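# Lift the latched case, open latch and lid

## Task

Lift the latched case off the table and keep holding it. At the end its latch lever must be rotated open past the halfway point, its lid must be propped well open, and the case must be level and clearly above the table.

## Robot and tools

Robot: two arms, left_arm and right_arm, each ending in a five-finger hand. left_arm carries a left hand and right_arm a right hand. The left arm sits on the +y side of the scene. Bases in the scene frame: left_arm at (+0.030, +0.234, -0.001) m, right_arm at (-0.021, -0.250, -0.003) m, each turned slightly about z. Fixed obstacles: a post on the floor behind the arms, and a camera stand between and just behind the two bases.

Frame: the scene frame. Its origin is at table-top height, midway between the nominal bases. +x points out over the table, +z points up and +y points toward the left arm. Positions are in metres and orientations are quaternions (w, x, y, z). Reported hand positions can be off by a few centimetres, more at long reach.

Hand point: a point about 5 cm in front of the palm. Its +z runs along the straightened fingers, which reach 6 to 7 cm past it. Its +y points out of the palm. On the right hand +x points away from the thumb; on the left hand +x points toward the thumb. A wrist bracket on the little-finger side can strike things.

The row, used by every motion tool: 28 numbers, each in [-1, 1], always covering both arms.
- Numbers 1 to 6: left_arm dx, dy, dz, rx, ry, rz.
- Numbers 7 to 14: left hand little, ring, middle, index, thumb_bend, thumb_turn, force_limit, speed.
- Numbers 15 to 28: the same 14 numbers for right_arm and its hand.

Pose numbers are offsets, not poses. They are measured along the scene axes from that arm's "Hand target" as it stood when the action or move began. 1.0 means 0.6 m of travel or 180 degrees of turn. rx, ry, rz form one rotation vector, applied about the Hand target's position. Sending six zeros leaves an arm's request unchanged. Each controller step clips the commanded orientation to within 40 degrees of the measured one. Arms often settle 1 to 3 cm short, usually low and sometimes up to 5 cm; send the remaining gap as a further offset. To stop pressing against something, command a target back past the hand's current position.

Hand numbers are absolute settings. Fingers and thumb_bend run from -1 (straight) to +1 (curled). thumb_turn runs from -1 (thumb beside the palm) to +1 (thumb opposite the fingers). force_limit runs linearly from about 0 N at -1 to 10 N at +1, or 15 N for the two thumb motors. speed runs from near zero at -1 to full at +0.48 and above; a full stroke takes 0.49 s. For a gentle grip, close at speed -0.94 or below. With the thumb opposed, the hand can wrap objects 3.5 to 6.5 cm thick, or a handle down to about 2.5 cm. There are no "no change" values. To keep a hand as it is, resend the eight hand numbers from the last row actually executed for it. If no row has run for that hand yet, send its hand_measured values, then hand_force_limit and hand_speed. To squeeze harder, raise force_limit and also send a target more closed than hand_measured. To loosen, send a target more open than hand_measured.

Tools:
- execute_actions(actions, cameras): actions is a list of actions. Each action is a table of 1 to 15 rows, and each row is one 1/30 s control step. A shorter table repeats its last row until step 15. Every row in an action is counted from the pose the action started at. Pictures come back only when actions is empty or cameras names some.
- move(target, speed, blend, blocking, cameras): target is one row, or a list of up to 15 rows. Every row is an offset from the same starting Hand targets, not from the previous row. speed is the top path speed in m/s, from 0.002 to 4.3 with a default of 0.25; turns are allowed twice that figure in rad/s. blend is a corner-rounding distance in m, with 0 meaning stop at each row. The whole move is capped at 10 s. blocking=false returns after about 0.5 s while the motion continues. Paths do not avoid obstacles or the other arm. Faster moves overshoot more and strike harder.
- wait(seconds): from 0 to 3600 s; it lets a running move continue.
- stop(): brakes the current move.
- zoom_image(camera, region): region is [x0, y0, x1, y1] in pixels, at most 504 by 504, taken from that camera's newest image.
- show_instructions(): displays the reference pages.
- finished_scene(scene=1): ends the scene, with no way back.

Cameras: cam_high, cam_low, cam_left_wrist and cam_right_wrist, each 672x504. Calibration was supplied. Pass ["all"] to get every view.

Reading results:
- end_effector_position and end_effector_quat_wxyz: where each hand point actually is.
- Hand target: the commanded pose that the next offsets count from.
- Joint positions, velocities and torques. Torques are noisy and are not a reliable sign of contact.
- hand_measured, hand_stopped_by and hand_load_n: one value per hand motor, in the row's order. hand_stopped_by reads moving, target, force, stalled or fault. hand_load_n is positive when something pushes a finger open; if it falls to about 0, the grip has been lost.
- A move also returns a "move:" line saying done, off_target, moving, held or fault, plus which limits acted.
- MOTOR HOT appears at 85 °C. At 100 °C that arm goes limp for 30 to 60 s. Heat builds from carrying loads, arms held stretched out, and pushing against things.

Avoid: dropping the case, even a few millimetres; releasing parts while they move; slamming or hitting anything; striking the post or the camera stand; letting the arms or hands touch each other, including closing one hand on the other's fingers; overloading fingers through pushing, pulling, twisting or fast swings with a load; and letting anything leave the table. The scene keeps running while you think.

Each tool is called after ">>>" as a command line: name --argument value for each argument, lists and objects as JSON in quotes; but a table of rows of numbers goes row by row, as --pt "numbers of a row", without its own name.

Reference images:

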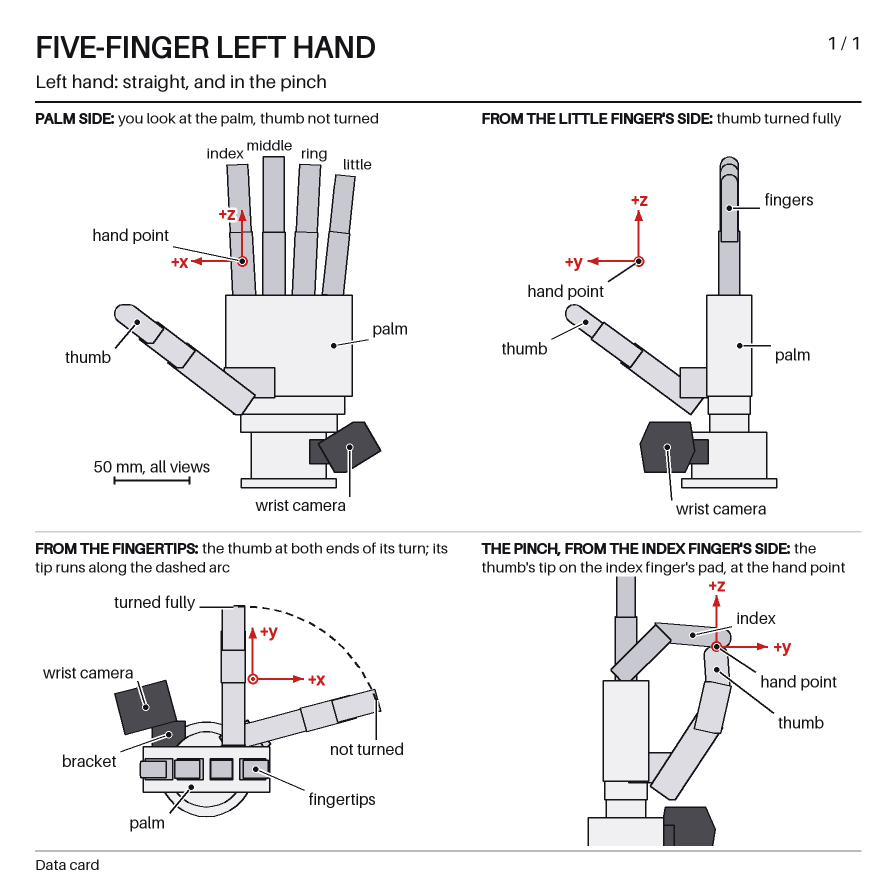

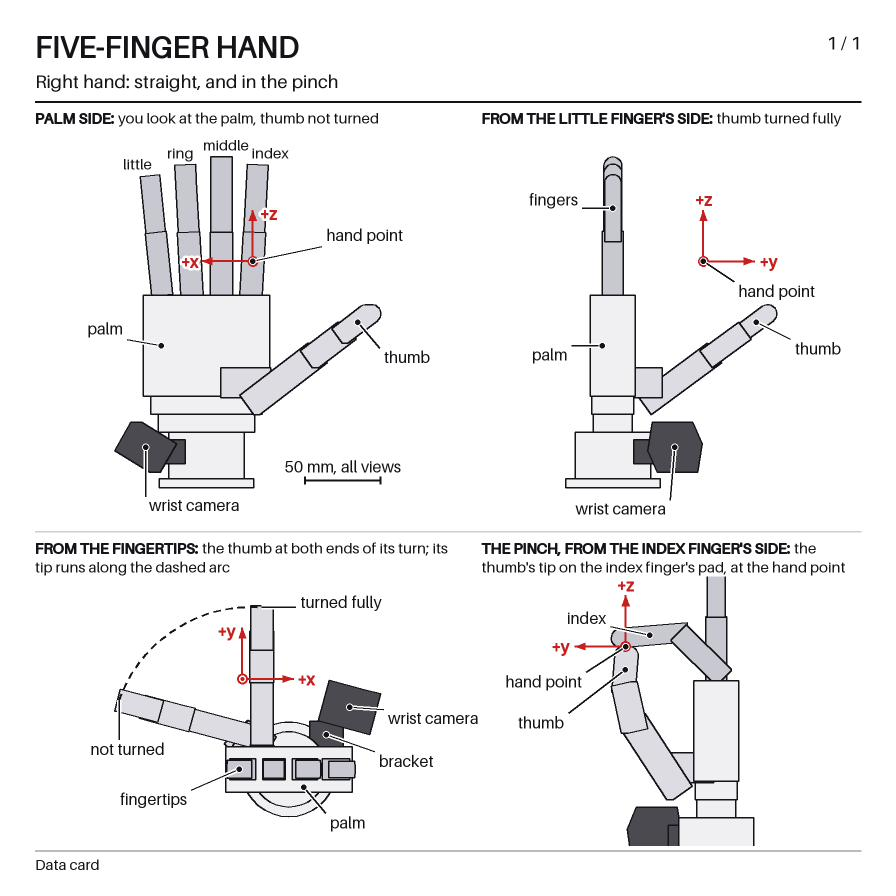

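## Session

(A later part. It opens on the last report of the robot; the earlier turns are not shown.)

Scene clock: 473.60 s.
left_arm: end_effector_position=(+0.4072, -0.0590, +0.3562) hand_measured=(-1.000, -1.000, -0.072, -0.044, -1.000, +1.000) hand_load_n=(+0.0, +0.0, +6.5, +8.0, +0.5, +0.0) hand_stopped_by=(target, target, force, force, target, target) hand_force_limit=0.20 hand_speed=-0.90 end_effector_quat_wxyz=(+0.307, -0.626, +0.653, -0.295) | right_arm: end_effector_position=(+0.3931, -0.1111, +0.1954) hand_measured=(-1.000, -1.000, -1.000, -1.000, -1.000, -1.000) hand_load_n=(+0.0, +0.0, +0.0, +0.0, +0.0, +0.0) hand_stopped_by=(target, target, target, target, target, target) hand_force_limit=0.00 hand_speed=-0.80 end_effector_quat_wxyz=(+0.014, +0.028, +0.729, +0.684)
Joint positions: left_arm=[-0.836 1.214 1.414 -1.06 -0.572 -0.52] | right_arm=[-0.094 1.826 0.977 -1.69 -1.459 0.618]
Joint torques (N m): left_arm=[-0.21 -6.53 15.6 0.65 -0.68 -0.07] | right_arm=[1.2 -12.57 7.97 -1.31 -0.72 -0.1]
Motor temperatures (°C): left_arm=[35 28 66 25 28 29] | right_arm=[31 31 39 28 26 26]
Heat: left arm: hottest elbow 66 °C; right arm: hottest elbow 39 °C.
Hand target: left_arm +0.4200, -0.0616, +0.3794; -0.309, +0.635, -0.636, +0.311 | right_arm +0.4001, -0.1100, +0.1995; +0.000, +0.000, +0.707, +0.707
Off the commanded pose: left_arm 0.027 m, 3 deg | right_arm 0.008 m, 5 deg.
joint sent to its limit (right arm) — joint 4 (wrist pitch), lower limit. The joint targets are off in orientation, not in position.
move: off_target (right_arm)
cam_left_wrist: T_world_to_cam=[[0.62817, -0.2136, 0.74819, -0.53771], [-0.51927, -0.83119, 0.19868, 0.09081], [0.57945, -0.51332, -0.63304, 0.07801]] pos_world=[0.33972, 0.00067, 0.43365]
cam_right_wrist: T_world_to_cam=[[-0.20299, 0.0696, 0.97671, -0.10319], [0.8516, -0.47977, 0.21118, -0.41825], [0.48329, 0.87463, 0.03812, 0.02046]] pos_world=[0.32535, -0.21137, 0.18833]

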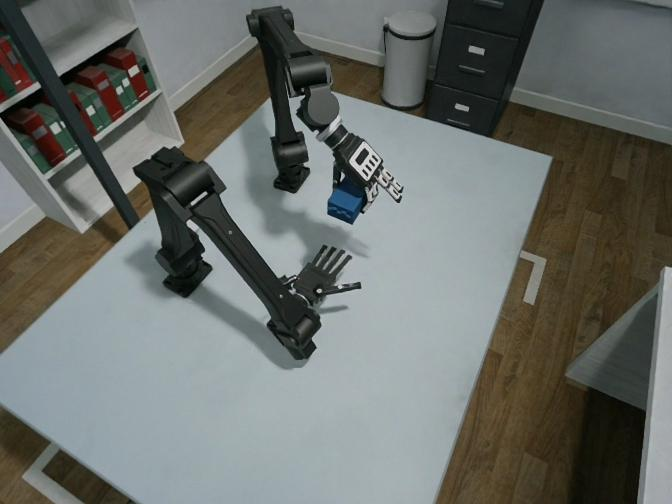

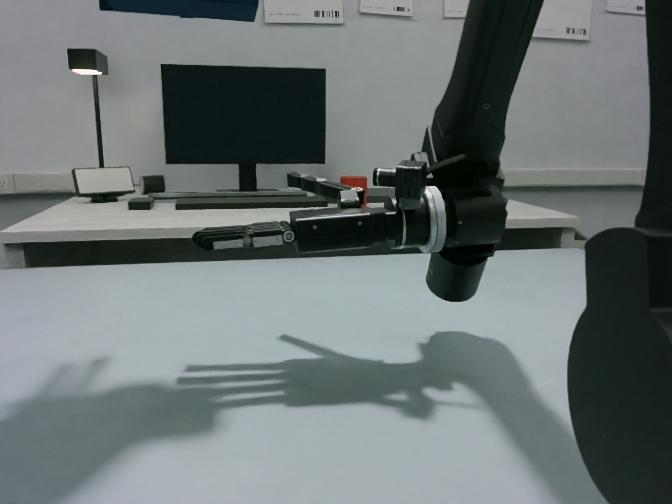

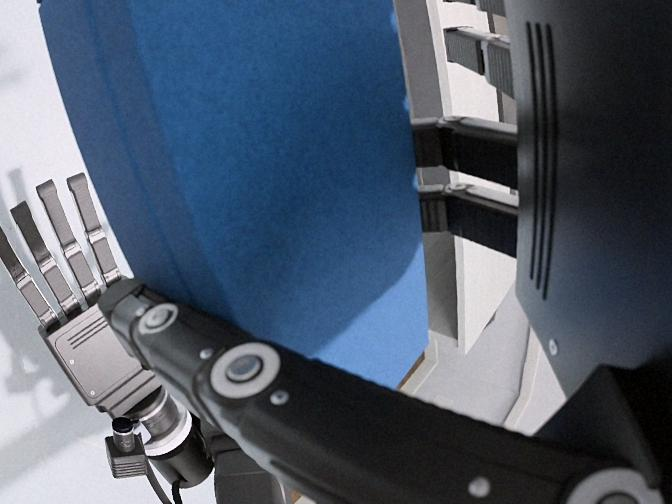

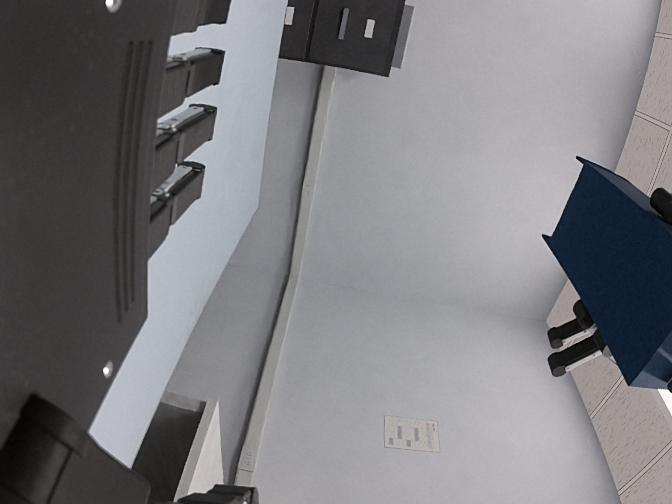

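>>> move --target '[0,0,0,0,0,0,-1,-1,0.3,0.3,-1,1,0.2,-0.9,0,0,0,0.03,0,0,-1,-1,-1,-1,-1,-1,0,-0.8]' --speed 0.1

Scene clock: 493.60 s.
left_arm: end_effector_position=(+0.4072, -0.0590, +0.3562) hand_measured=(-1.000, -1.000, -0.072, -0.044, -1.000, +1.000) hand_load_n=(+0.0, +0.0, +6.5, +7.5, +1.0, +0.0) hand_stopped_by=(target, target, force, force, target, target) hand_force_limit=0.20 hand_speed=-0.90 end_effector_quat_wxyz=(+0.307, -0.626, +0.653, -0.295) | right_arm: end_effector_position=(+0.4010, -0.1137, +0.2021) hand_measured=(-1.000, -1.000, -1.000, -1.000, -1.000, -1.000) hand_load_n=(+0.0, +0.0, +0.0, +0.0, +0.0, +0.0) hand_stopped_by=(target, target, target, target, target, target) hand_force_limit=0.00 hand_speed=-0.80 end_effector_quat_wxyz=(+0.039, +0.036, +0.716, +0.696)
Joint positions: left_arm=[-0.836 1.214 1.414 -1.06 -0.572 -0.52] | right_arm=[-0.09 1.828 0.977 -1.69 -1.522 0.594]
Joint torques (N m): left_arm=[-0.21 -6.53 15.61 0.66 -0.68 -0.07] | right_arm=[1.32 -12.57 5.46 -1.32 -0.77 -0.11]
Motor temperatures (°C): left_arm=[35 28 74 25 29 29] | right_arm=[31 31 39 28 27 26]
Heat: left arm: hottest elbow 74 °C; right arm: hottest elbow 39 °C.
Hand target: left_arm +0.4200, -0.0616, +0.3794; -0.309, +0.635, -0.636, +0.311 | right_arm +0.4001, -0.1101, +0.1996; +0.000, +0.000, +0.673, +0.739
Off the commanded pose: left_arm 0.027 m, 3 deg | right_arm 0.005 m, 9 deg.
joint sent to its limit (right arm) — joint 4 (wrist pitch), lower limit. The joint targets are off in orientation, not in position.
move: off_target (right_arm)

>>> move --pt "0.001 -0.095 -0.05 0 0 0 -1 -1 0.3 0.3 -1 1 0.2 -0.9 0 0 0 0 0 0 -1 -1 -1 -1 -1 -1 0 -0.8" --pt "0.001 -0.095 -0.22 0 0 0 -1 -1 0.3 0.3 -1 1 0.2 -0.9 0 0 0 0 0 0 -1 -1 -1 -1 -1 -1 0 -0.8" --speed 0.15 --blend '[0.02,0]' --cameras '["cam_high","cam_low","cam_right_wrist"]'

Scene clock: 503.13 s.
left_arm: end_effector_position=(+0.4197, -0.1124, +0.2514) hand_measured=(-1.000, -1.000, -0.072, -0.044, -1.000, +1.000) hand_load_n=(+0.0, +0.0, +6.5, +7.5, +0.5, +0.0) hand_stopped_by=(target, target, force, force, target, target) hand_force_limit=0.20 hand_speed=-0.90 end_effector_quat_wxyz=(-0.310, +0.634, -0.638, +0.307) | right_arm: end_effector_position=(+0.4011, -0.1137, +0.2022) hand_measured=(-1.000, -1.000, -1.000, -1.000, -1.000, -1.000) hand_load_n=(+0.0, +0.0, +0.0, +0.0, +0.0, +0.0) hand_stopped_by=(target, target, target, target, target, target) hand_force_limit=0.00 hand_speed=-0.80 end_effector_quat_wxyz=(+0.039, +0.036, +0.716, +0.696)
Joint positions: left_arm=[-0.911 1.314 1.218 -0.78 -0.635 -0.611] | right_arm=[-0.09 1.828 0.977 -1.69 -1.522 0.593]
Joint torques (N m): left_arm=[-1.9 -8.29 10.78 1.4 -0.72 -0.05] | right_arm=[1.49 -12.22 5.45 -1.28 -0.75 -0.11]
Motor temperatures (°C): left_arm=[34 28 76 24 29 29] | right_arm=[31 32 39 28 27 26]
Heat: left arm: hottest elbow 76 °C; right arm: hottest elbow 39 °C.
Hand target: left_arm +0.4207, -0.1185, +0.2471; -0.310, +0.635, -0.636, +0.310 | right_arm +0.4002, -0.1101, +0.1996; +0.000, +0.000, +0.673, +0.739
Off the commanded pose: left_arm 0.007 m, 1 deg | right_arm 0.005 m, 9 deg.
joint sent to its limit (right arm) — joint 4 (wrist pitch), lower limit. The joint targets are off in orientation, not in position.
move: done
cam_right_wrist: T_world_to_cam=[[-0.22684, 0.04714, 0.97279, -0.10014], [0.82209, -0.5263, 0.21721, -0.42239], [0.52222, 0.84899, 0.08063, -0.00842]] pos_world=[0.32892, -0.21043, 0.18985]

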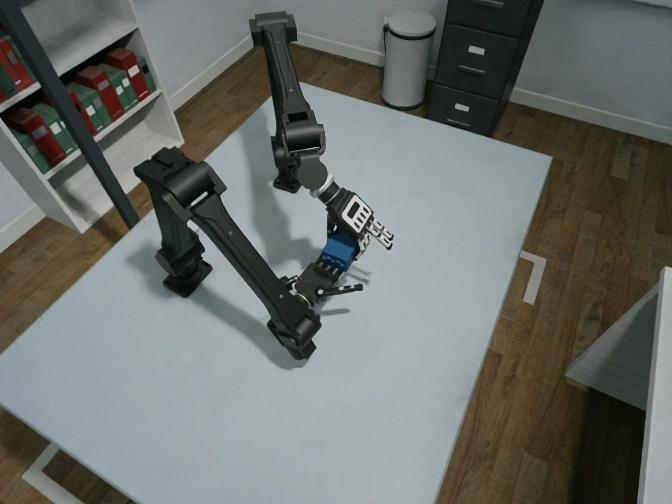

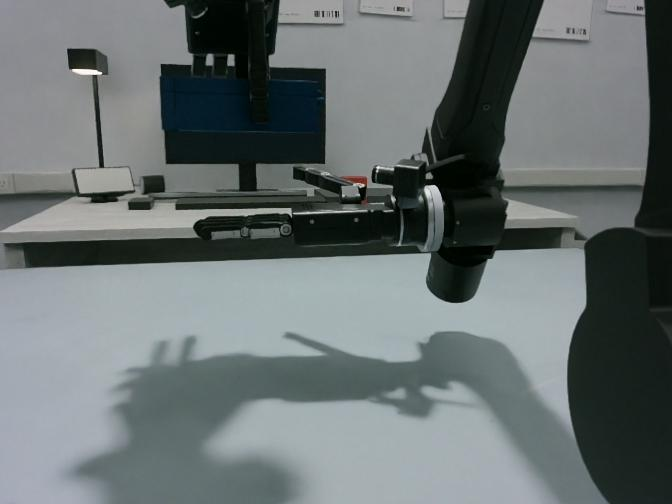

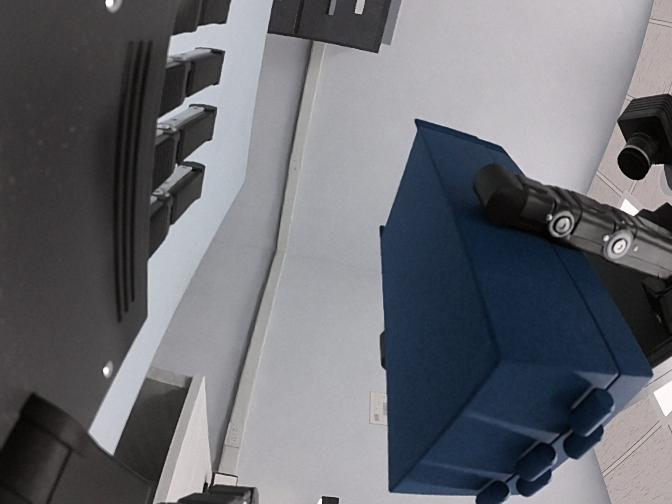

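>>> move --target '[-0.023,0,-0.1,0,0,0,-1,-1,0.3,0.3,-1,1,0.2,-0.9,0,0,0,0,0,0,-1,-1,-1,-1,-1,-1,0,-0.8]' --speed 0.1 --cameras '["cam_high","cam_low","cam_right_wrist"]'

Scene clock: 509.50 s.
left_arm: end_effector_position=(+0.4080, -0.1110, +0.1928) hand_measured=(-1.000, -1.000, -0.072, -0.044, -1.000, +1.000) hand_load_n=(+0.0, +0.0, +6.0, +7.5, +0.5, +0.0) hand_stopped_by=(target, target, force, force, target, target) hand_force_limit=0.20 hand_speed=-0.90 end_effector_quat_wxyz=(-0.311, +0.635, -0.637, +0.308) | right_arm: end_effector_position=(+0.4011, -0.1137, +0.2022) hand_measured=(-1.000, -1.000, -1.000, -1.000, -1.000, -1.000) hand_load_n=(+0.0, +0.0, +0.0, +0.5, +0.0, +0.0) hand_stopped_by=(target, target, target, target, target, target) hand_force_limit=0.00 hand_speed=-0.80 end_effector_quat_wxyz=(+0.039, +0.036, +0.716, +0.696)
Joint positions: left_arm=[-0.931 1.32 1.068 -0.636 -0.651 -0.633] | right_arm=[-0.09 1.828 0.977 -1.69 -1.522 0.593]
Joint torques (N m): left_arm=[-2.26 -7.82 10.5 1.46 -0.75 -0.09] | right_arm=[1.26 -12.69 5.48 -1.33 -0.76 -0.09]
Motor temperatures (°C): left_arm=[34 29 74 25 29 29] | right_arm=[31 32 38 28 27 26]
Heat: left arm: hottest elbow 74 °C; right arm: hottest elbow 38 °C.
Hand target: left_arm +0.4069, -0.1185, +0.1872; -0.310, +0.635, -0.636, +0.310 | right_arm +0.4002, -0.1101, +0.1996; +0.000, +0.000, +0.673, +0.739
Off the commanded pose: left_arm 0.010 m, 0 deg | right_arm 0.005 m, 9 deg.
joint sent to its limit (right arm) — joint 4 (wrist pitch), lower limit. The joint targets are off in orientation, not in position.
move: done
cam_right_wrist: T_world_to_cam=[[-0.22684, 0.04714, 0.97279, -0.10014], [0.82209, -0.5263, 0.21721, -0.42239], [0.52222, 0.84899, 0.08063, -0.00842]] pos_world=[0.32892, -0.21043, 0.18985]

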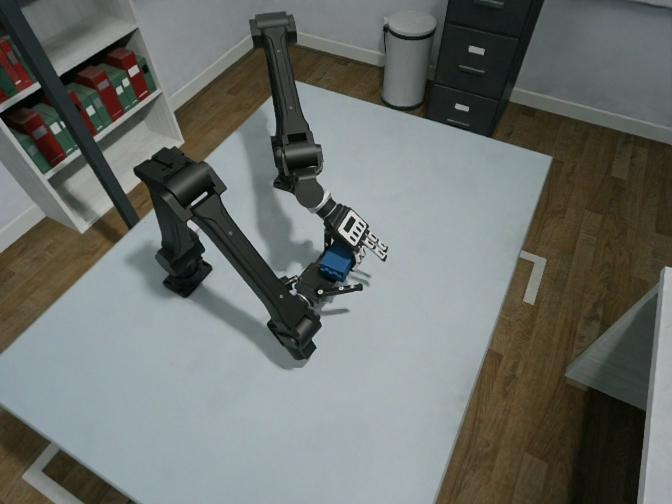

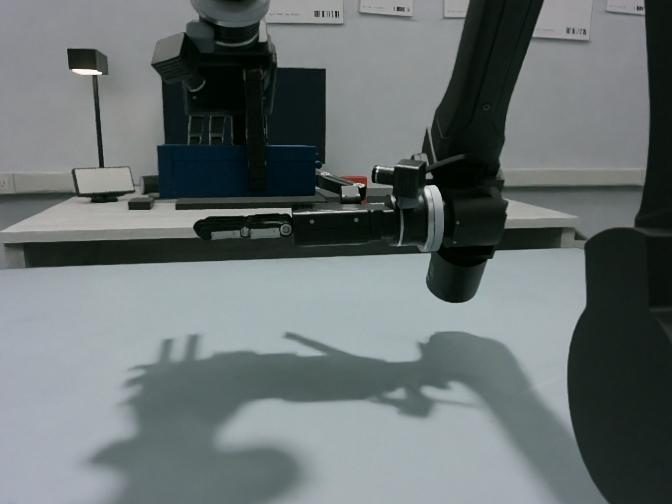

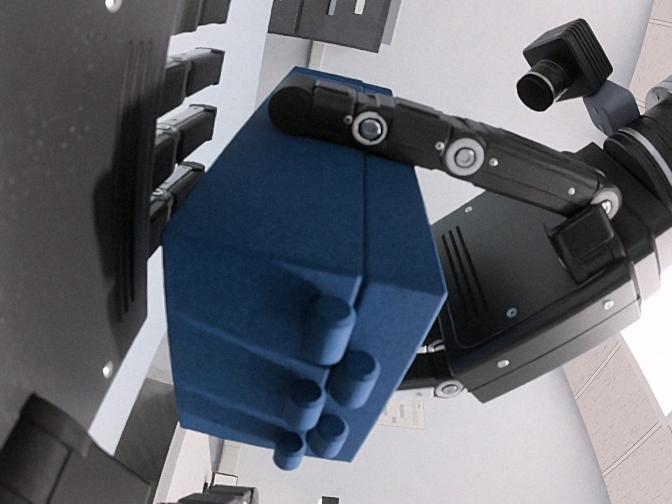

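>>> move --target '[-0.001,0,-0.017,0,0,0,-1,-1,0.3,0.3,-1,1,0.2,-0.9,0,0,0,0,0,0,-1,-1,-1,-1,-1,-1,0,-0.8]' --speed 0.05 --cameras '["cam_low","cam_right_wrist"]'

>>> zoom_image --camera "cam_low" --region '[130, 120, 430, 270]'

Scene clock: 514.67 s.
left_arm: end_effector_position=(+0.4078, -0.1108, +0.1830) hand_measured=(-1.000, -1.000, -0.072, -0.044, -1.000, +1.000) hand_load_n=(+0.0, +0.0, +6.5, +8.0, +0.5, +0.0) hand_stopped_by=(target, target, force, force, target, target) hand_force_limit=0.20 hand_speed=-0.90 end_effector_quat_wxyz=(-0.311, +0.635, -0.636, +0.308) | right_arm: end_effector_position=(+0.4011, -0.1137, +0.2022) hand_measured=(-1.000, -1.000, -1.000, -1.000, -1.000, -1.000) hand_load_n=(+0.0, +0.0, -0.5, +0.0, +0.0, +0.0) hand_stopped_by=(target, target, target, target, target, target) hand_force_limit=0.00 hand_speed=-0.80 end_effector_quat_wxyz=(+0.039, +0.036, +0.716, +0.696)
Joint positions: left_arm=[-0.932 1.326 1.047 -0.609 -0.652 -0.634] | right_arm=[-0.09 1.828 0.977 -1.69 -1.522 0.593]
Joint torques (N m): left_arm=[-2.32 -7.71 10.45 1.35 -0.74 -0.08] | right_arm=[1.67 -12.34 5.42 -1.21 -0.74 -0.11]
Motor temperatures (°C): left_arm=[34 29 72 25 29 29] | right_arm=[31 33 38 28 27 26]
Heat: left arm: hottest elbow 72 °C; right arm: hottest elbow 38 °C.
Hand target: left_arm +0.4062, -0.1186, +0.1769; -0.310, +0.635, -0.636, +0.310 | right_arm +0.4002, -0.1101, +0.1996; +0.000, +0.000, +0.673, +0.739
Off the commanded pose: left_arm 0.010 m, 0 deg | right_arm 0.005 m, 9 deg.
joint sent to its limit (right arm) — joint 4 (wrist pitch), lower limit. The joint targets are off in orientation, not in position.
move: done
cam_right_wrist: T_world_to_cam=[[-0.22684, 0.04714, 0.97279, -0.10014], [0.82209, -0.5263, 0.21721, -0.42239], [0.52222, 0.84899, 0.08063, -0.00842]] pos_world=[0.32892, -0.21043, 0.18985]

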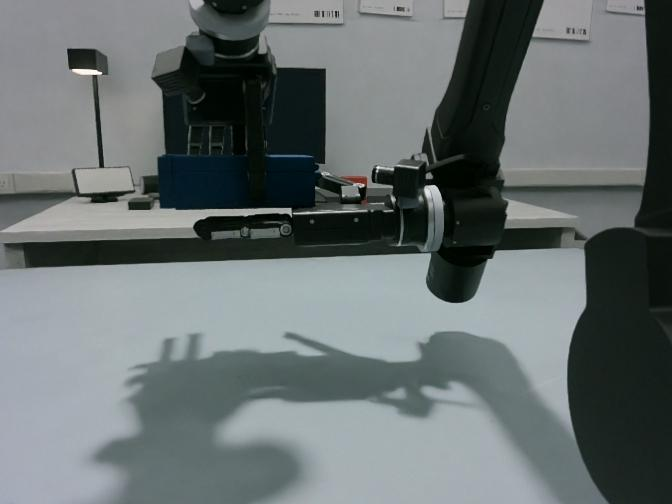

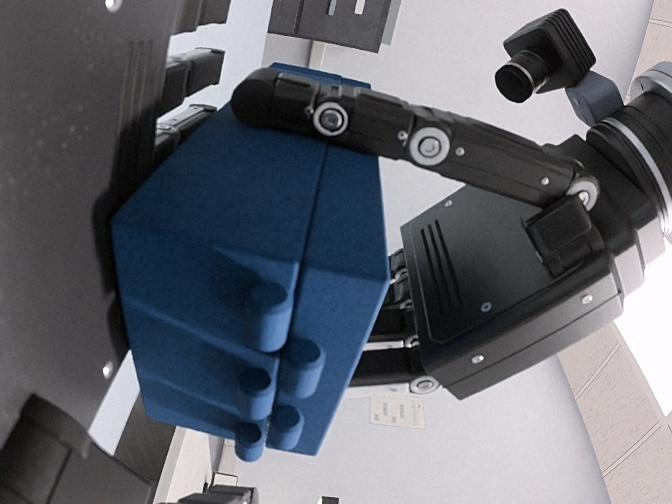

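Scaled by 1.680 from the camera's image (finer frame: 960x720).

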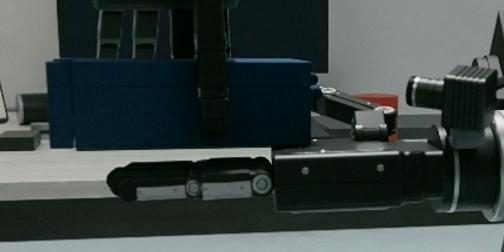

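>>> move --target '[0,0,-0.009,0,0,0,-1,-1,0.3,0.3,-1,1,0.2,-0.9,0,0,0,0,0,0,-1,-1,-1,-1,-1,-1,0,-0.8]' --speed 0.03 --cameras '["cam_low","cam_right_wrist"]'

>>> zoom_image --camera "cam_low" --region '[130, 120, 430, 270]'

Scene clock: 519.63 s.
left_arm: end_effector_position=(+0.4084, -0.1115, +0.1812) hand_measured=(-1.000, -1.000, -0.072, -0.044, -1.000, +1.000) hand_load_n=(+0.0, +0.0, +6.5, +7.5, +0.5, +0.0) hand_stopped_by=(target, target, force, force, target, target) hand_force_limit=0.20 hand_speed=-0.90 end_effector_quat_wxyz=(-0.311, +0.636, -0.634, +0.311) | right_arm: end_effector_position=(+0.4012, -0.1138, +0.2015) hand_measured=(-1.000, -1.000, -1.000, -1.000, -1.000, -1.000) hand_load_n=(+0.0, +0.0, +0.0, +0.0, +0.0, +0.0) hand_stopped_by=(target, target, target, target, target, target) hand_force_limit=0.00 hand_speed=-0.80 end_effector_quat_wxyz=(+0.039, +0.036, +0.716, +0.696)
Joint positions: left_arm=[-0.932 1.326 1.039 -0.593 -0.652 -0.636] | right_arm=[-0.09 1.83 0.977 -1.69 -1.522 0.593]
Joint torques (N m): left_arm=[-2.49 -7.53 10.1 1.37 -0.72 -0.06] | right_arm=[1.2 -12.63 5.49 -1.26 -0.74 -0.09]
Motor temperatures (°C): left_arm=[34 29 70 25 29 29] | right_arm=[31 33 38 28 27 26]
Heat: left arm: hottest elbow 70 °C; right arm: hottest elbow 38 °C.
Hand target: left_arm +0.4062, -0.1187, +0.1717; -0.309, +0.635, -0.636, +0.311 | right_arm +0.4002, -0.1101, +0.1996; +0.000, +0.000, +0.673, +0.739
Off the commanded pose: left_arm 0.012 m, 0 deg | right_arm 0.004 m, 9 deg.
joint sent to its limit (right arm) — joint 4 (wrist pitch), lower limit. The joint targets are off in orientation, not in position.
move: off_target (left_arm)
cam_right_wrist: T_world_to_cam=[[-0.22544, 0.04691, 0.97313, -0.10011], [0.82243, -0.5263, 0.2159, -0.42221], [0.52229, 0.849, 0.08007, -0.00834]] pos_world=[0.32903, -0.21043, 0.18925]

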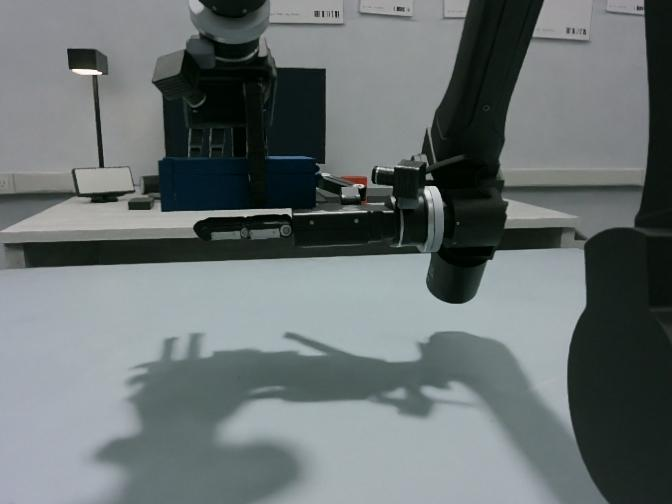

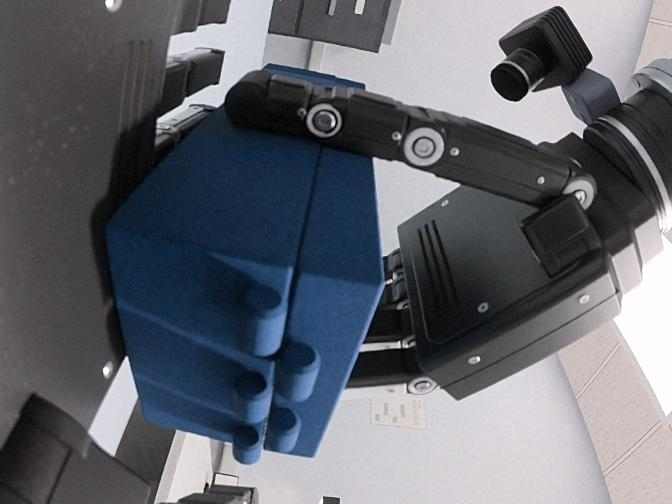

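Scaled by 1.680 from the camera's image (finer frame: 960x720).

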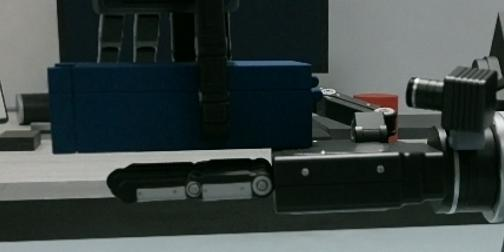

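>>> move --target '[0,0,0,0,0,0,-1,-1,0.3,0.3,-1,1,0.2,-0.9,0,0,0,0,0,0,-0.6,-0.6,-0.6,-0.6,-1,-1,-0.7,-0.94]' --cameras '["cam_low","cam_right_wrist"]'

>>> zoom_image --camera "cam_low" --region '[130, 120, 430, 270]'

Scene clock: 525.10 s.
left_arm: end_effector_position=(+0.4083, -0.1120, +0.1814) hand_measured=(-1.000, -1.000, -0.072, -0.044, -1.000, +1.000) hand_load_n=(-0.5, -0.5, +6.5, +7.0, +1.0, +0.0) hand_stopped_by=(target, target, force, force, target, target) hand_force_limit=0.20 hand_speed=-0.90 end_effector_quat_wxyz=(-0.311, +0.636, -0.634, +0.312) | right_arm: end_effector_position=(+0.4014, -0.1138, +0.2004) hand_measured=(-0.600, -0.826, -0.838, -0.804, -1.000, -1.000) hand_load_n=(+0.0, +0.5, +0.0, +1.0, +0.0, +0.0) hand_stopped_by=(target, force, force, force, target, target) hand_force_limit=-0.70 hand_speed=-0.94 end_effector_quat_wxyz=(+0.038, +0.037, +0.716, +0.696)
Joint positions: left_arm=[-0.933 1.326 1.039 -0.592 -0.653 -0.636] | right_arm=[-0.09 1.833 0.977 -1.69 -1.522 0.593]
Joint torques (N m): left_arm=[-2.26 -7.41 10.14 1.29 -0.69 -0.06] | right_arm=[1.26 -12.63 5.46 -1.22 -0.74 -0.11]
Motor temperatures (°C): left_arm=[34 29 69 25 29 29] | right_arm=[31 33 37 28 27 26]
Heat: left arm: hottest elbow 69 °C; right arm: hottest elbow 37 °C.
Hand target: left_arm +0.4063, -0.1186, +0.1717; -0.309, +0.635, -0.636, +0.311 | right_arm +0.4002, -0.1101, +0.1996; +0.000, +0.000, +0.673, +0.739
Off the commanded pose: left_arm 0.012 m, 0 deg | right_arm 0.004 m, 9 deg.
joint sent to its limit (right arm) — joint 4 (wrist pitch), lower limit. The joint targets are off in orientation, not in position.
move: done
cam_right_wrist: T_world_to_cam=[[-0.2229, 0.04655, 0.97373, -0.10032], [0.82299, -0.52638, 0.21355, -0.42196], [0.5225, 0.84897, 0.07902, -0.00826]] pos_world=[0.32923, -0.21043, 0.18845]

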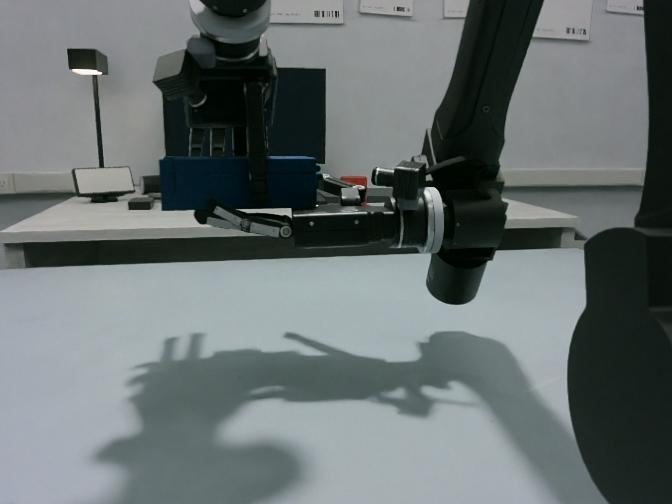

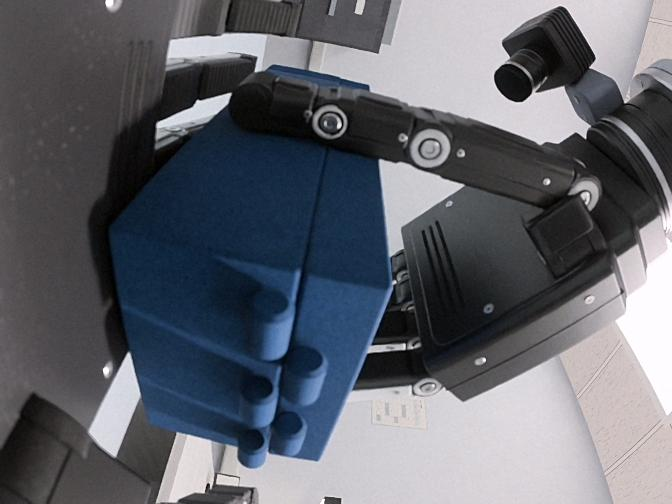

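Scaled by 1.680 from the camera's image (finer frame: 960x720).

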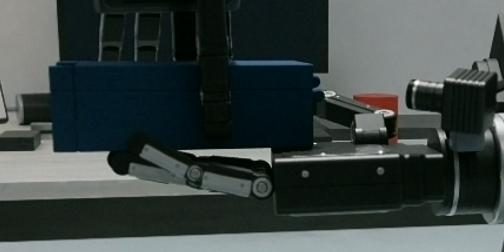

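>>> move --pt "0 0 0.03 0 0 0 -1 -1 0.3 0.3 -1 1 0.2 -0.9 0 0 0 0 0 0 -1 -1 -1 -1 -1 -1 -0.7 -0.9" --pt "-0.037 0 0.03 0 0 0 -1 -1 0.3 0.3 -1 1 0.2 -0.9 0 0 0 0 0 0 -1 -1 -1 -1 -1 -1 -0.7 -0.9" --speed 0.05 --cameras '["cam_low","cam_right_wrist"]'

>>> zoom_image --camera "cam_low" --region '[130, 120, 430, 270]'

Scene clock: 536.47 s.
left_arm: end_effector_position=(+0.3877, -0.1154, +0.1796) hand_measured=(-1.000, -1.000, -0.072, -0.044, -1.000, +1.000) hand_load_n=(+0.0, +0.0, +4.5, +6.0, +0.5, -1.0) hand_stopped_by=(target, target, force, force, target, target) hand_force_limit=0.20 hand_speed=-0.90 end_effector_quat_wxyz=(-0.312, +0.634, -0.641, +0.300) | right_arm: end_effector_position=(+0.4003, -0.1135, +0.1997) hand_measured=(-1.000, -1.000, -1.000, -1.000, -1.000, -1.000) hand_load_n=(+0.0, +0.0, +0.5, +0.0, +0.0, +0.0) hand_stopped_by=(target, target, target, target, target, target) hand_force_limit=-0.70 hand_speed=-0.90 end_effector_quat_wxyz=(+0.037, +0.038, +0.716, +0.696)
Joint positions: left_arm=[-0.977 1.317 1.039 -0.655 -0.678 -0.676] | right_arm=[-0.09 1.833 0.974 -1.69 -1.522 0.592]
Joint torques (N m): left_arm=[-2.32 -9.93 10.84 0.62 -0.78 -0.08] | right_arm=[1.2 -12.98 5.76 -1.28 -0.73 -0.09]
Motor temperatures (°C): left_arm=[34 29 67 25 29 29] | right_arm=[31 33 37 28 27 26]
Heat: left arm: hottest elbow 67 °C; right arm: hottest elbow 37 °C.
Hand target: left_arm +0.3841, -0.1186, +0.1896; -0.309, +0.635, -0.636, +0.310 | right_arm +0.4002, -0.1101, +0.1996; +0.000, +0.000, +0.673, +0.739
Off the commanded pose: left_arm 0.011 m, 1 deg | right_arm 0.003 m, 9 deg.
joint sent to its limit (right arm) — joint 4 (wrist pitch), lower limit. The joint targets are off in orientation, not in position.
move: off_target (left_arm)
cam_right_wrist: T_world_to_cam=[[-0.22028, 0.04602, 0.97435, -0.10106], [0.82377, -0.52615, 0.21109, -0.42061], [0.52237, 0.84914, 0.07799, -0.00768]] pos_world=[0.32823, -0.21013, 0.18785]

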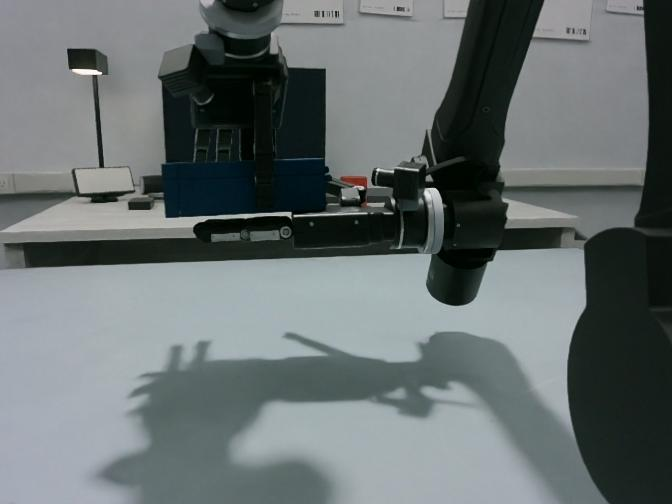

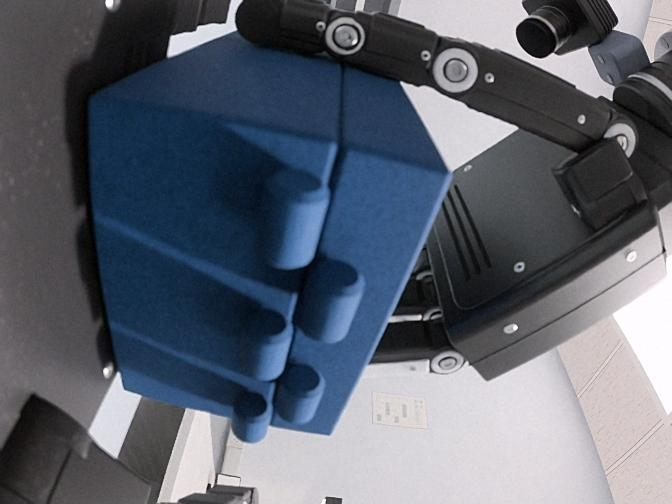

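Scaled by 1.680 from the camera's image (finer frame: 960x720).

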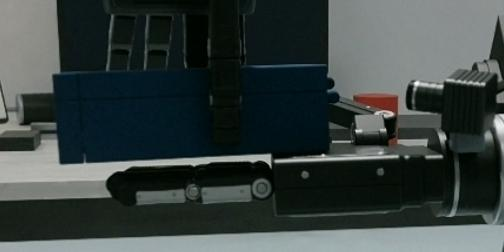

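>>> move --target '[0,0,0,0,0,0,-1,-1,0.3,0.3,-1,1,0.2,-0.9,0,0,0,0,0,0,-1,-0.6,-0.6,-0.6,-1,-1,-0.7,-0.94]' --cameras '["cam_low","cam_right_wrist","cam_left_wrist","cam_high"]'

>>> zoom_image --camera "cam_low" --region '[130, 120, 430, 270]'

Scene clock: 542.67 s.
left_arm: end_effector_position=(+0.3875, -0.1154, +0.1820) hand_measured=(-1.000, -1.000, -0.072, -0.044, -1.000, +1.000) hand_load_n=(+0.0, +0.0, +4.0, +6.0, +0.5, -0.5) hand_stopped_by=(target, target, force, force, target, target) hand_force_limit=0.20 hand_speed=-0.90 end_effector_quat_wxyz=(-0.311, +0.634, -0.640, +0.303) | right_arm: end_effector_position=(+0.4003, -0.1133, +0.1996) hand_measured=(-1.000, -0.832, -0.860, -0.820, -1.000, -1.000) hand_load_n=(+0.0, +0.0, +0.0, +1.0, +0.0, +0.0) hand_stopped_by=(target, force, force, force, target, target) hand_force_limit=-0.70 hand_speed=-0.94 end_effector_quat_wxyz=(+0.037, +0.038, +0.716, +0.696)
Joint positions: left_arm=[-0.977 1.312 1.039 -0.655 -0.678 -0.678] | right_arm=[-0.089 1.833 0.974 -1.69 -1.522 0.592]
Joint torques (N m): left_arm=[-2.14 -9.47 10.86 0.54 -0.78 -0.06] | right_arm=[0.91 -12.98 5.75 -1.26 -0.73 -0.11]
Motor temperatures (°C): left_arm=[34 29 67 24 29 29] | right_arm=[31 34 37 28 27 26]
Heat: left arm: hottest elbow 67 °C; right arm: hottest elbow 37 °C.
Hand target: left_arm +0.3841, -0.1186, +0.1897; -0.309, +0.635, -0.636, +0.311 | right_arm +0.4002, -0.1101, +0.1996; +0.000, +0.000, +0.673, +0.739
Off the commanded pose: left_arm 0.009 m, 1 deg | right_arm 0.003 m, 9 deg.
joint sent to its limit (right arm) — joint 4 (wrist pitch), lower limit. The joint targets are off in orientation, not in position.
move: done
cam_left_wrist: T_world_to_cam=[[0.6191, -0.1846, 0.76331, -0.40294], [-0.50189, -0.84058, 0.20378, 0.05957], [0.604, -0.50926, -0.61306, -0.06248]] pos_world=[0.31709, -0.05613, 0.25713]
cam_right_wrist: T_world_to_cam=[[-0.21994, 0.04593, 0.97443, -0.10111], [0.82406, -0.52583, 0.21079, -0.4205], [0.52207, 0.84935, 0.0778, -0.00757]] pos_world=[0.32823, -0.21003, 0.18775]

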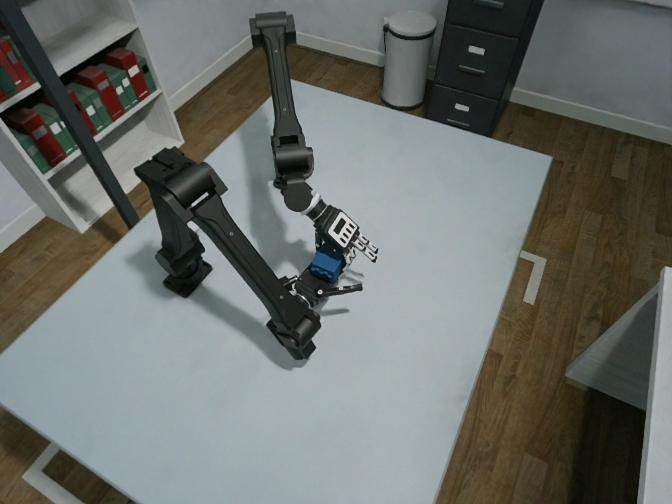

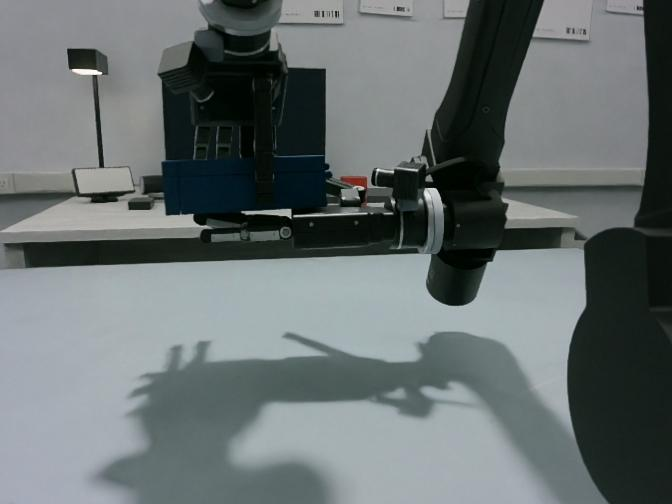

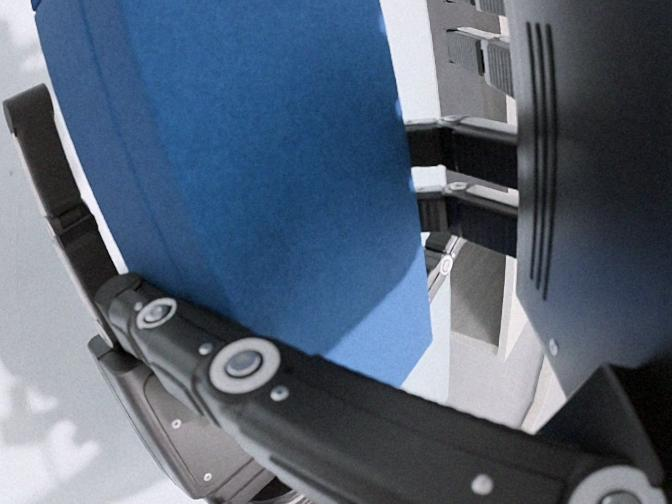

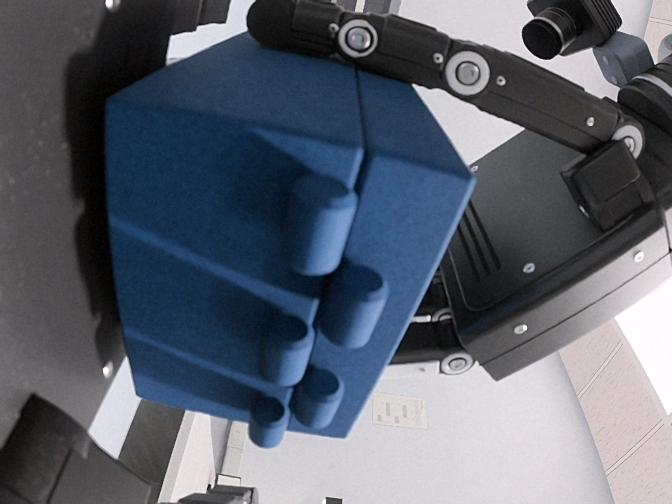

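Scaled by 1.680 from the camera's image (finer frame: 960x720).

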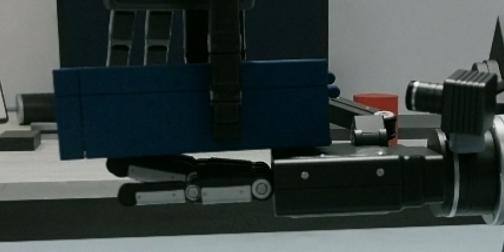

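>>> move --target '[0,0,-0.022,0,0,0,-1,-1,0.3,0.3,-1,1,0.2,-0.9,0,0,0,0,0,0,-1,-0.6,-0.6,-0.6,-1,-1,-0.7,-0.94]' --speed 0.03 --cameras '["cam_low"]'

>>> zoom_image --camera "cam_low" --region '[130, 120, 430, 270]'

Scene clock: 547.70 s.
left_arm: end_effector_position=(+0.3873, -0.1155, +0.1788) hand_measured=(-1.000, -1.000, -0.072, -0.044, -1.000, +1.000) hand_load_n=(+0.0, -0.5, +4.0, +6.0, +0.5, +0.0) hand_stopped_by=(target, target, force, force, target, target) hand_force_limit=0.20 hand_speed=-0.90 end_effector_quat_wxyz=(-0.312, +0.634, -0.638, +0.305) | right_arm: end_effector_position=(+0.4007, -0.1134, +0.1977) hand_measured=(-1.000, -0.832, -0.860, -0.820, -1.000, -1.000) hand_load_n=(+0.0, +2.0, +0.5, +1.5, +0.0, +0.0) hand_stopped_by=(target, force, force, force, target, target) hand_force_limit=-0.70 hand_speed=-0.94 end_effector_quat_wxyz=(+0.035, +0.040, +0.715, +0.697)
Joint positions: left_arm=[-0.978 1.312 1.028 -0.639 -0.68 -0.678] | right_arm=[-0.089 1.838 0.974 -1.69 -1.522 0.592]
Joint torques (N m): left_arm=[-2.14 -8.88 9.54 1.26 -0.7 -0.07] | right_arm=[1.32 -13.16 5.71 -1.25 -0.7 -0.12]
Motor temperatures (°C): left_arm=[34 29 66 24 29 29] | right_arm=[31 34 36 28 27 26]
Heat: left arm: hottest elbow 66 °C; right arm: hottest elbow 36 °C.
Hand target: left_arm +0.3839, -0.1186, +0.1764; -0.309, +0.635, -0.636, +0.310 | right_arm +0.4002, -0.1101, +0.1996; +0.000, +0.000, +0.673, +0.739
Off the commanded pose: left_arm 0.005 m, 1 deg | right_arm 0.004 m, 9 deg.
joint sent to its limit (right arm) — joint 4 (wrist pitch), lower limit. The joint targets are off in orientation, not in position.
move: done

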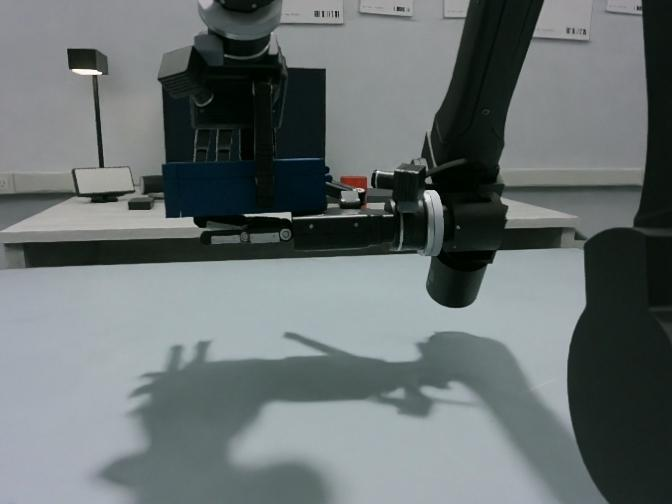

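Scaled by 1.680 from the camera's image (finer frame: 960x720).

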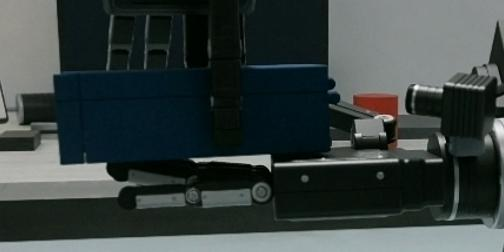

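>>> move --target '[0,0,0,0,0,0,-1,-1,-0.2,-0.2,-1,1,0.2,-0.94,0,0,0,0,0,0,-1,-0.6,-0.6,-0.6,-1,-1,-0.7,-0.94]' --cameras '["cam_low","cam_right_wrist"]'

>>> zoom_image --camera "cam_low" --region '[130, 120, 430, 270]'

Scene clock: 552.17 s.
left_arm: end_effector_position=(+0.3872, -0.1154, +0.1779) hand_measured=(-1.000, -1.000, -0.200, -0.200, -1.000, +1.000) hand_load_n=(+0.0, +0.0, +0.0, +0.0, +0.0, +0.0) hand_stopped_by=(target, target, target, target, target, target) hand_force_limit=0.20 hand_speed=-0.94 end_effector_quat_wxyz=(-0.312, +0.634, -0.638, +0.305) | right_arm: end_effector_position=(+0.4007, -0.1134, +0.1977) hand_measured=(-1.000, -0.832, -0.860, -0.820, -1.000, -1.000) hand_load_n=(+0.0, +0.5, +0.0, +1.5, +0.0, +0.0) hand_stopped_by=(target, force, force, force, target, target) hand_force_limit=-0.70 hand_speed=-0.94 end_effector_quat_wxyz=(+0.035, +0.040, +0.715, +0.697)
Joint positions: left_arm=[-0.978 1.312 1.026 -0.636 -0.68 -0.678] | right_arm=[-0.089 1.838 0.974 -1.69 -1.522 0.592]
Joint torques (N m): left_arm=[-2.32 -8.76 9.73 1.21 -0.71 -0.07] | right_arm=[1.32 -13.39 5.67 -1.35 -0.67 -0.09]
Motor temperatures (°C): left_arm=[34 30 65 24 29 29] | right_arm=[31 34 36 28 27 26]
Heat: left arm: hottest elbow 65 °C; right arm: hottest elbow 36 °C.
Hand target: left_arm +0.3840, -0.1186, +0.1764; -0.309, +0.635, -0.636, +0.310 | right_arm +0.4002, -0.1101, +0.1996; +0.000, +0.000, +0.673, +0.739
Off the commanded pose: left_arm 0.005 m, 1 deg | right_arm 0.004 m, 9 deg.
joint sent to its limit (right arm) — joint 4 (wrist pitch), lower limit. The joint targets are off in orientation, not in position.
move: done
cam_right_wrist: T_world_to_cam=[[-0.21516, 0.04516, 0.97553, -0.10143], [0.8251, -0.52596, 0.20633, -0.41996], [0.52241, 0.84931, 0.0759, -0.00738]] pos_world=[0.32854, -0.21003, 0.18616]

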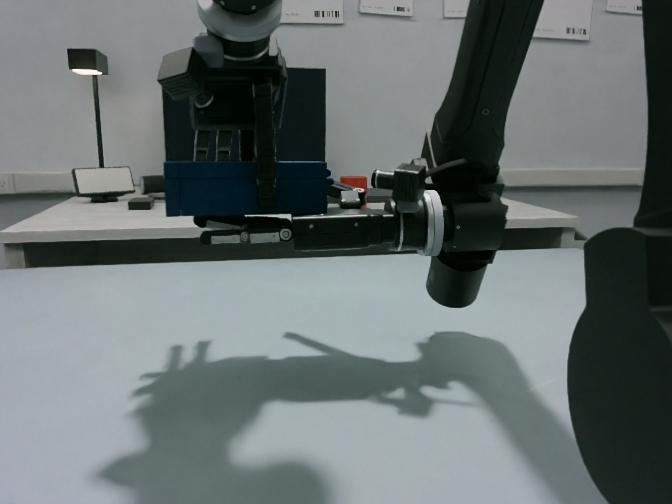

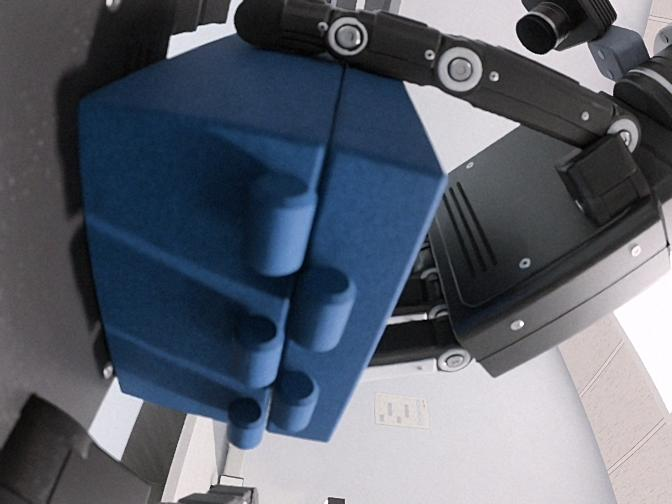

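Scaled by 1.680 from the camera's image (finer frame: 960x720).

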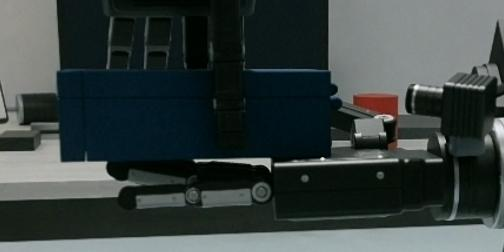

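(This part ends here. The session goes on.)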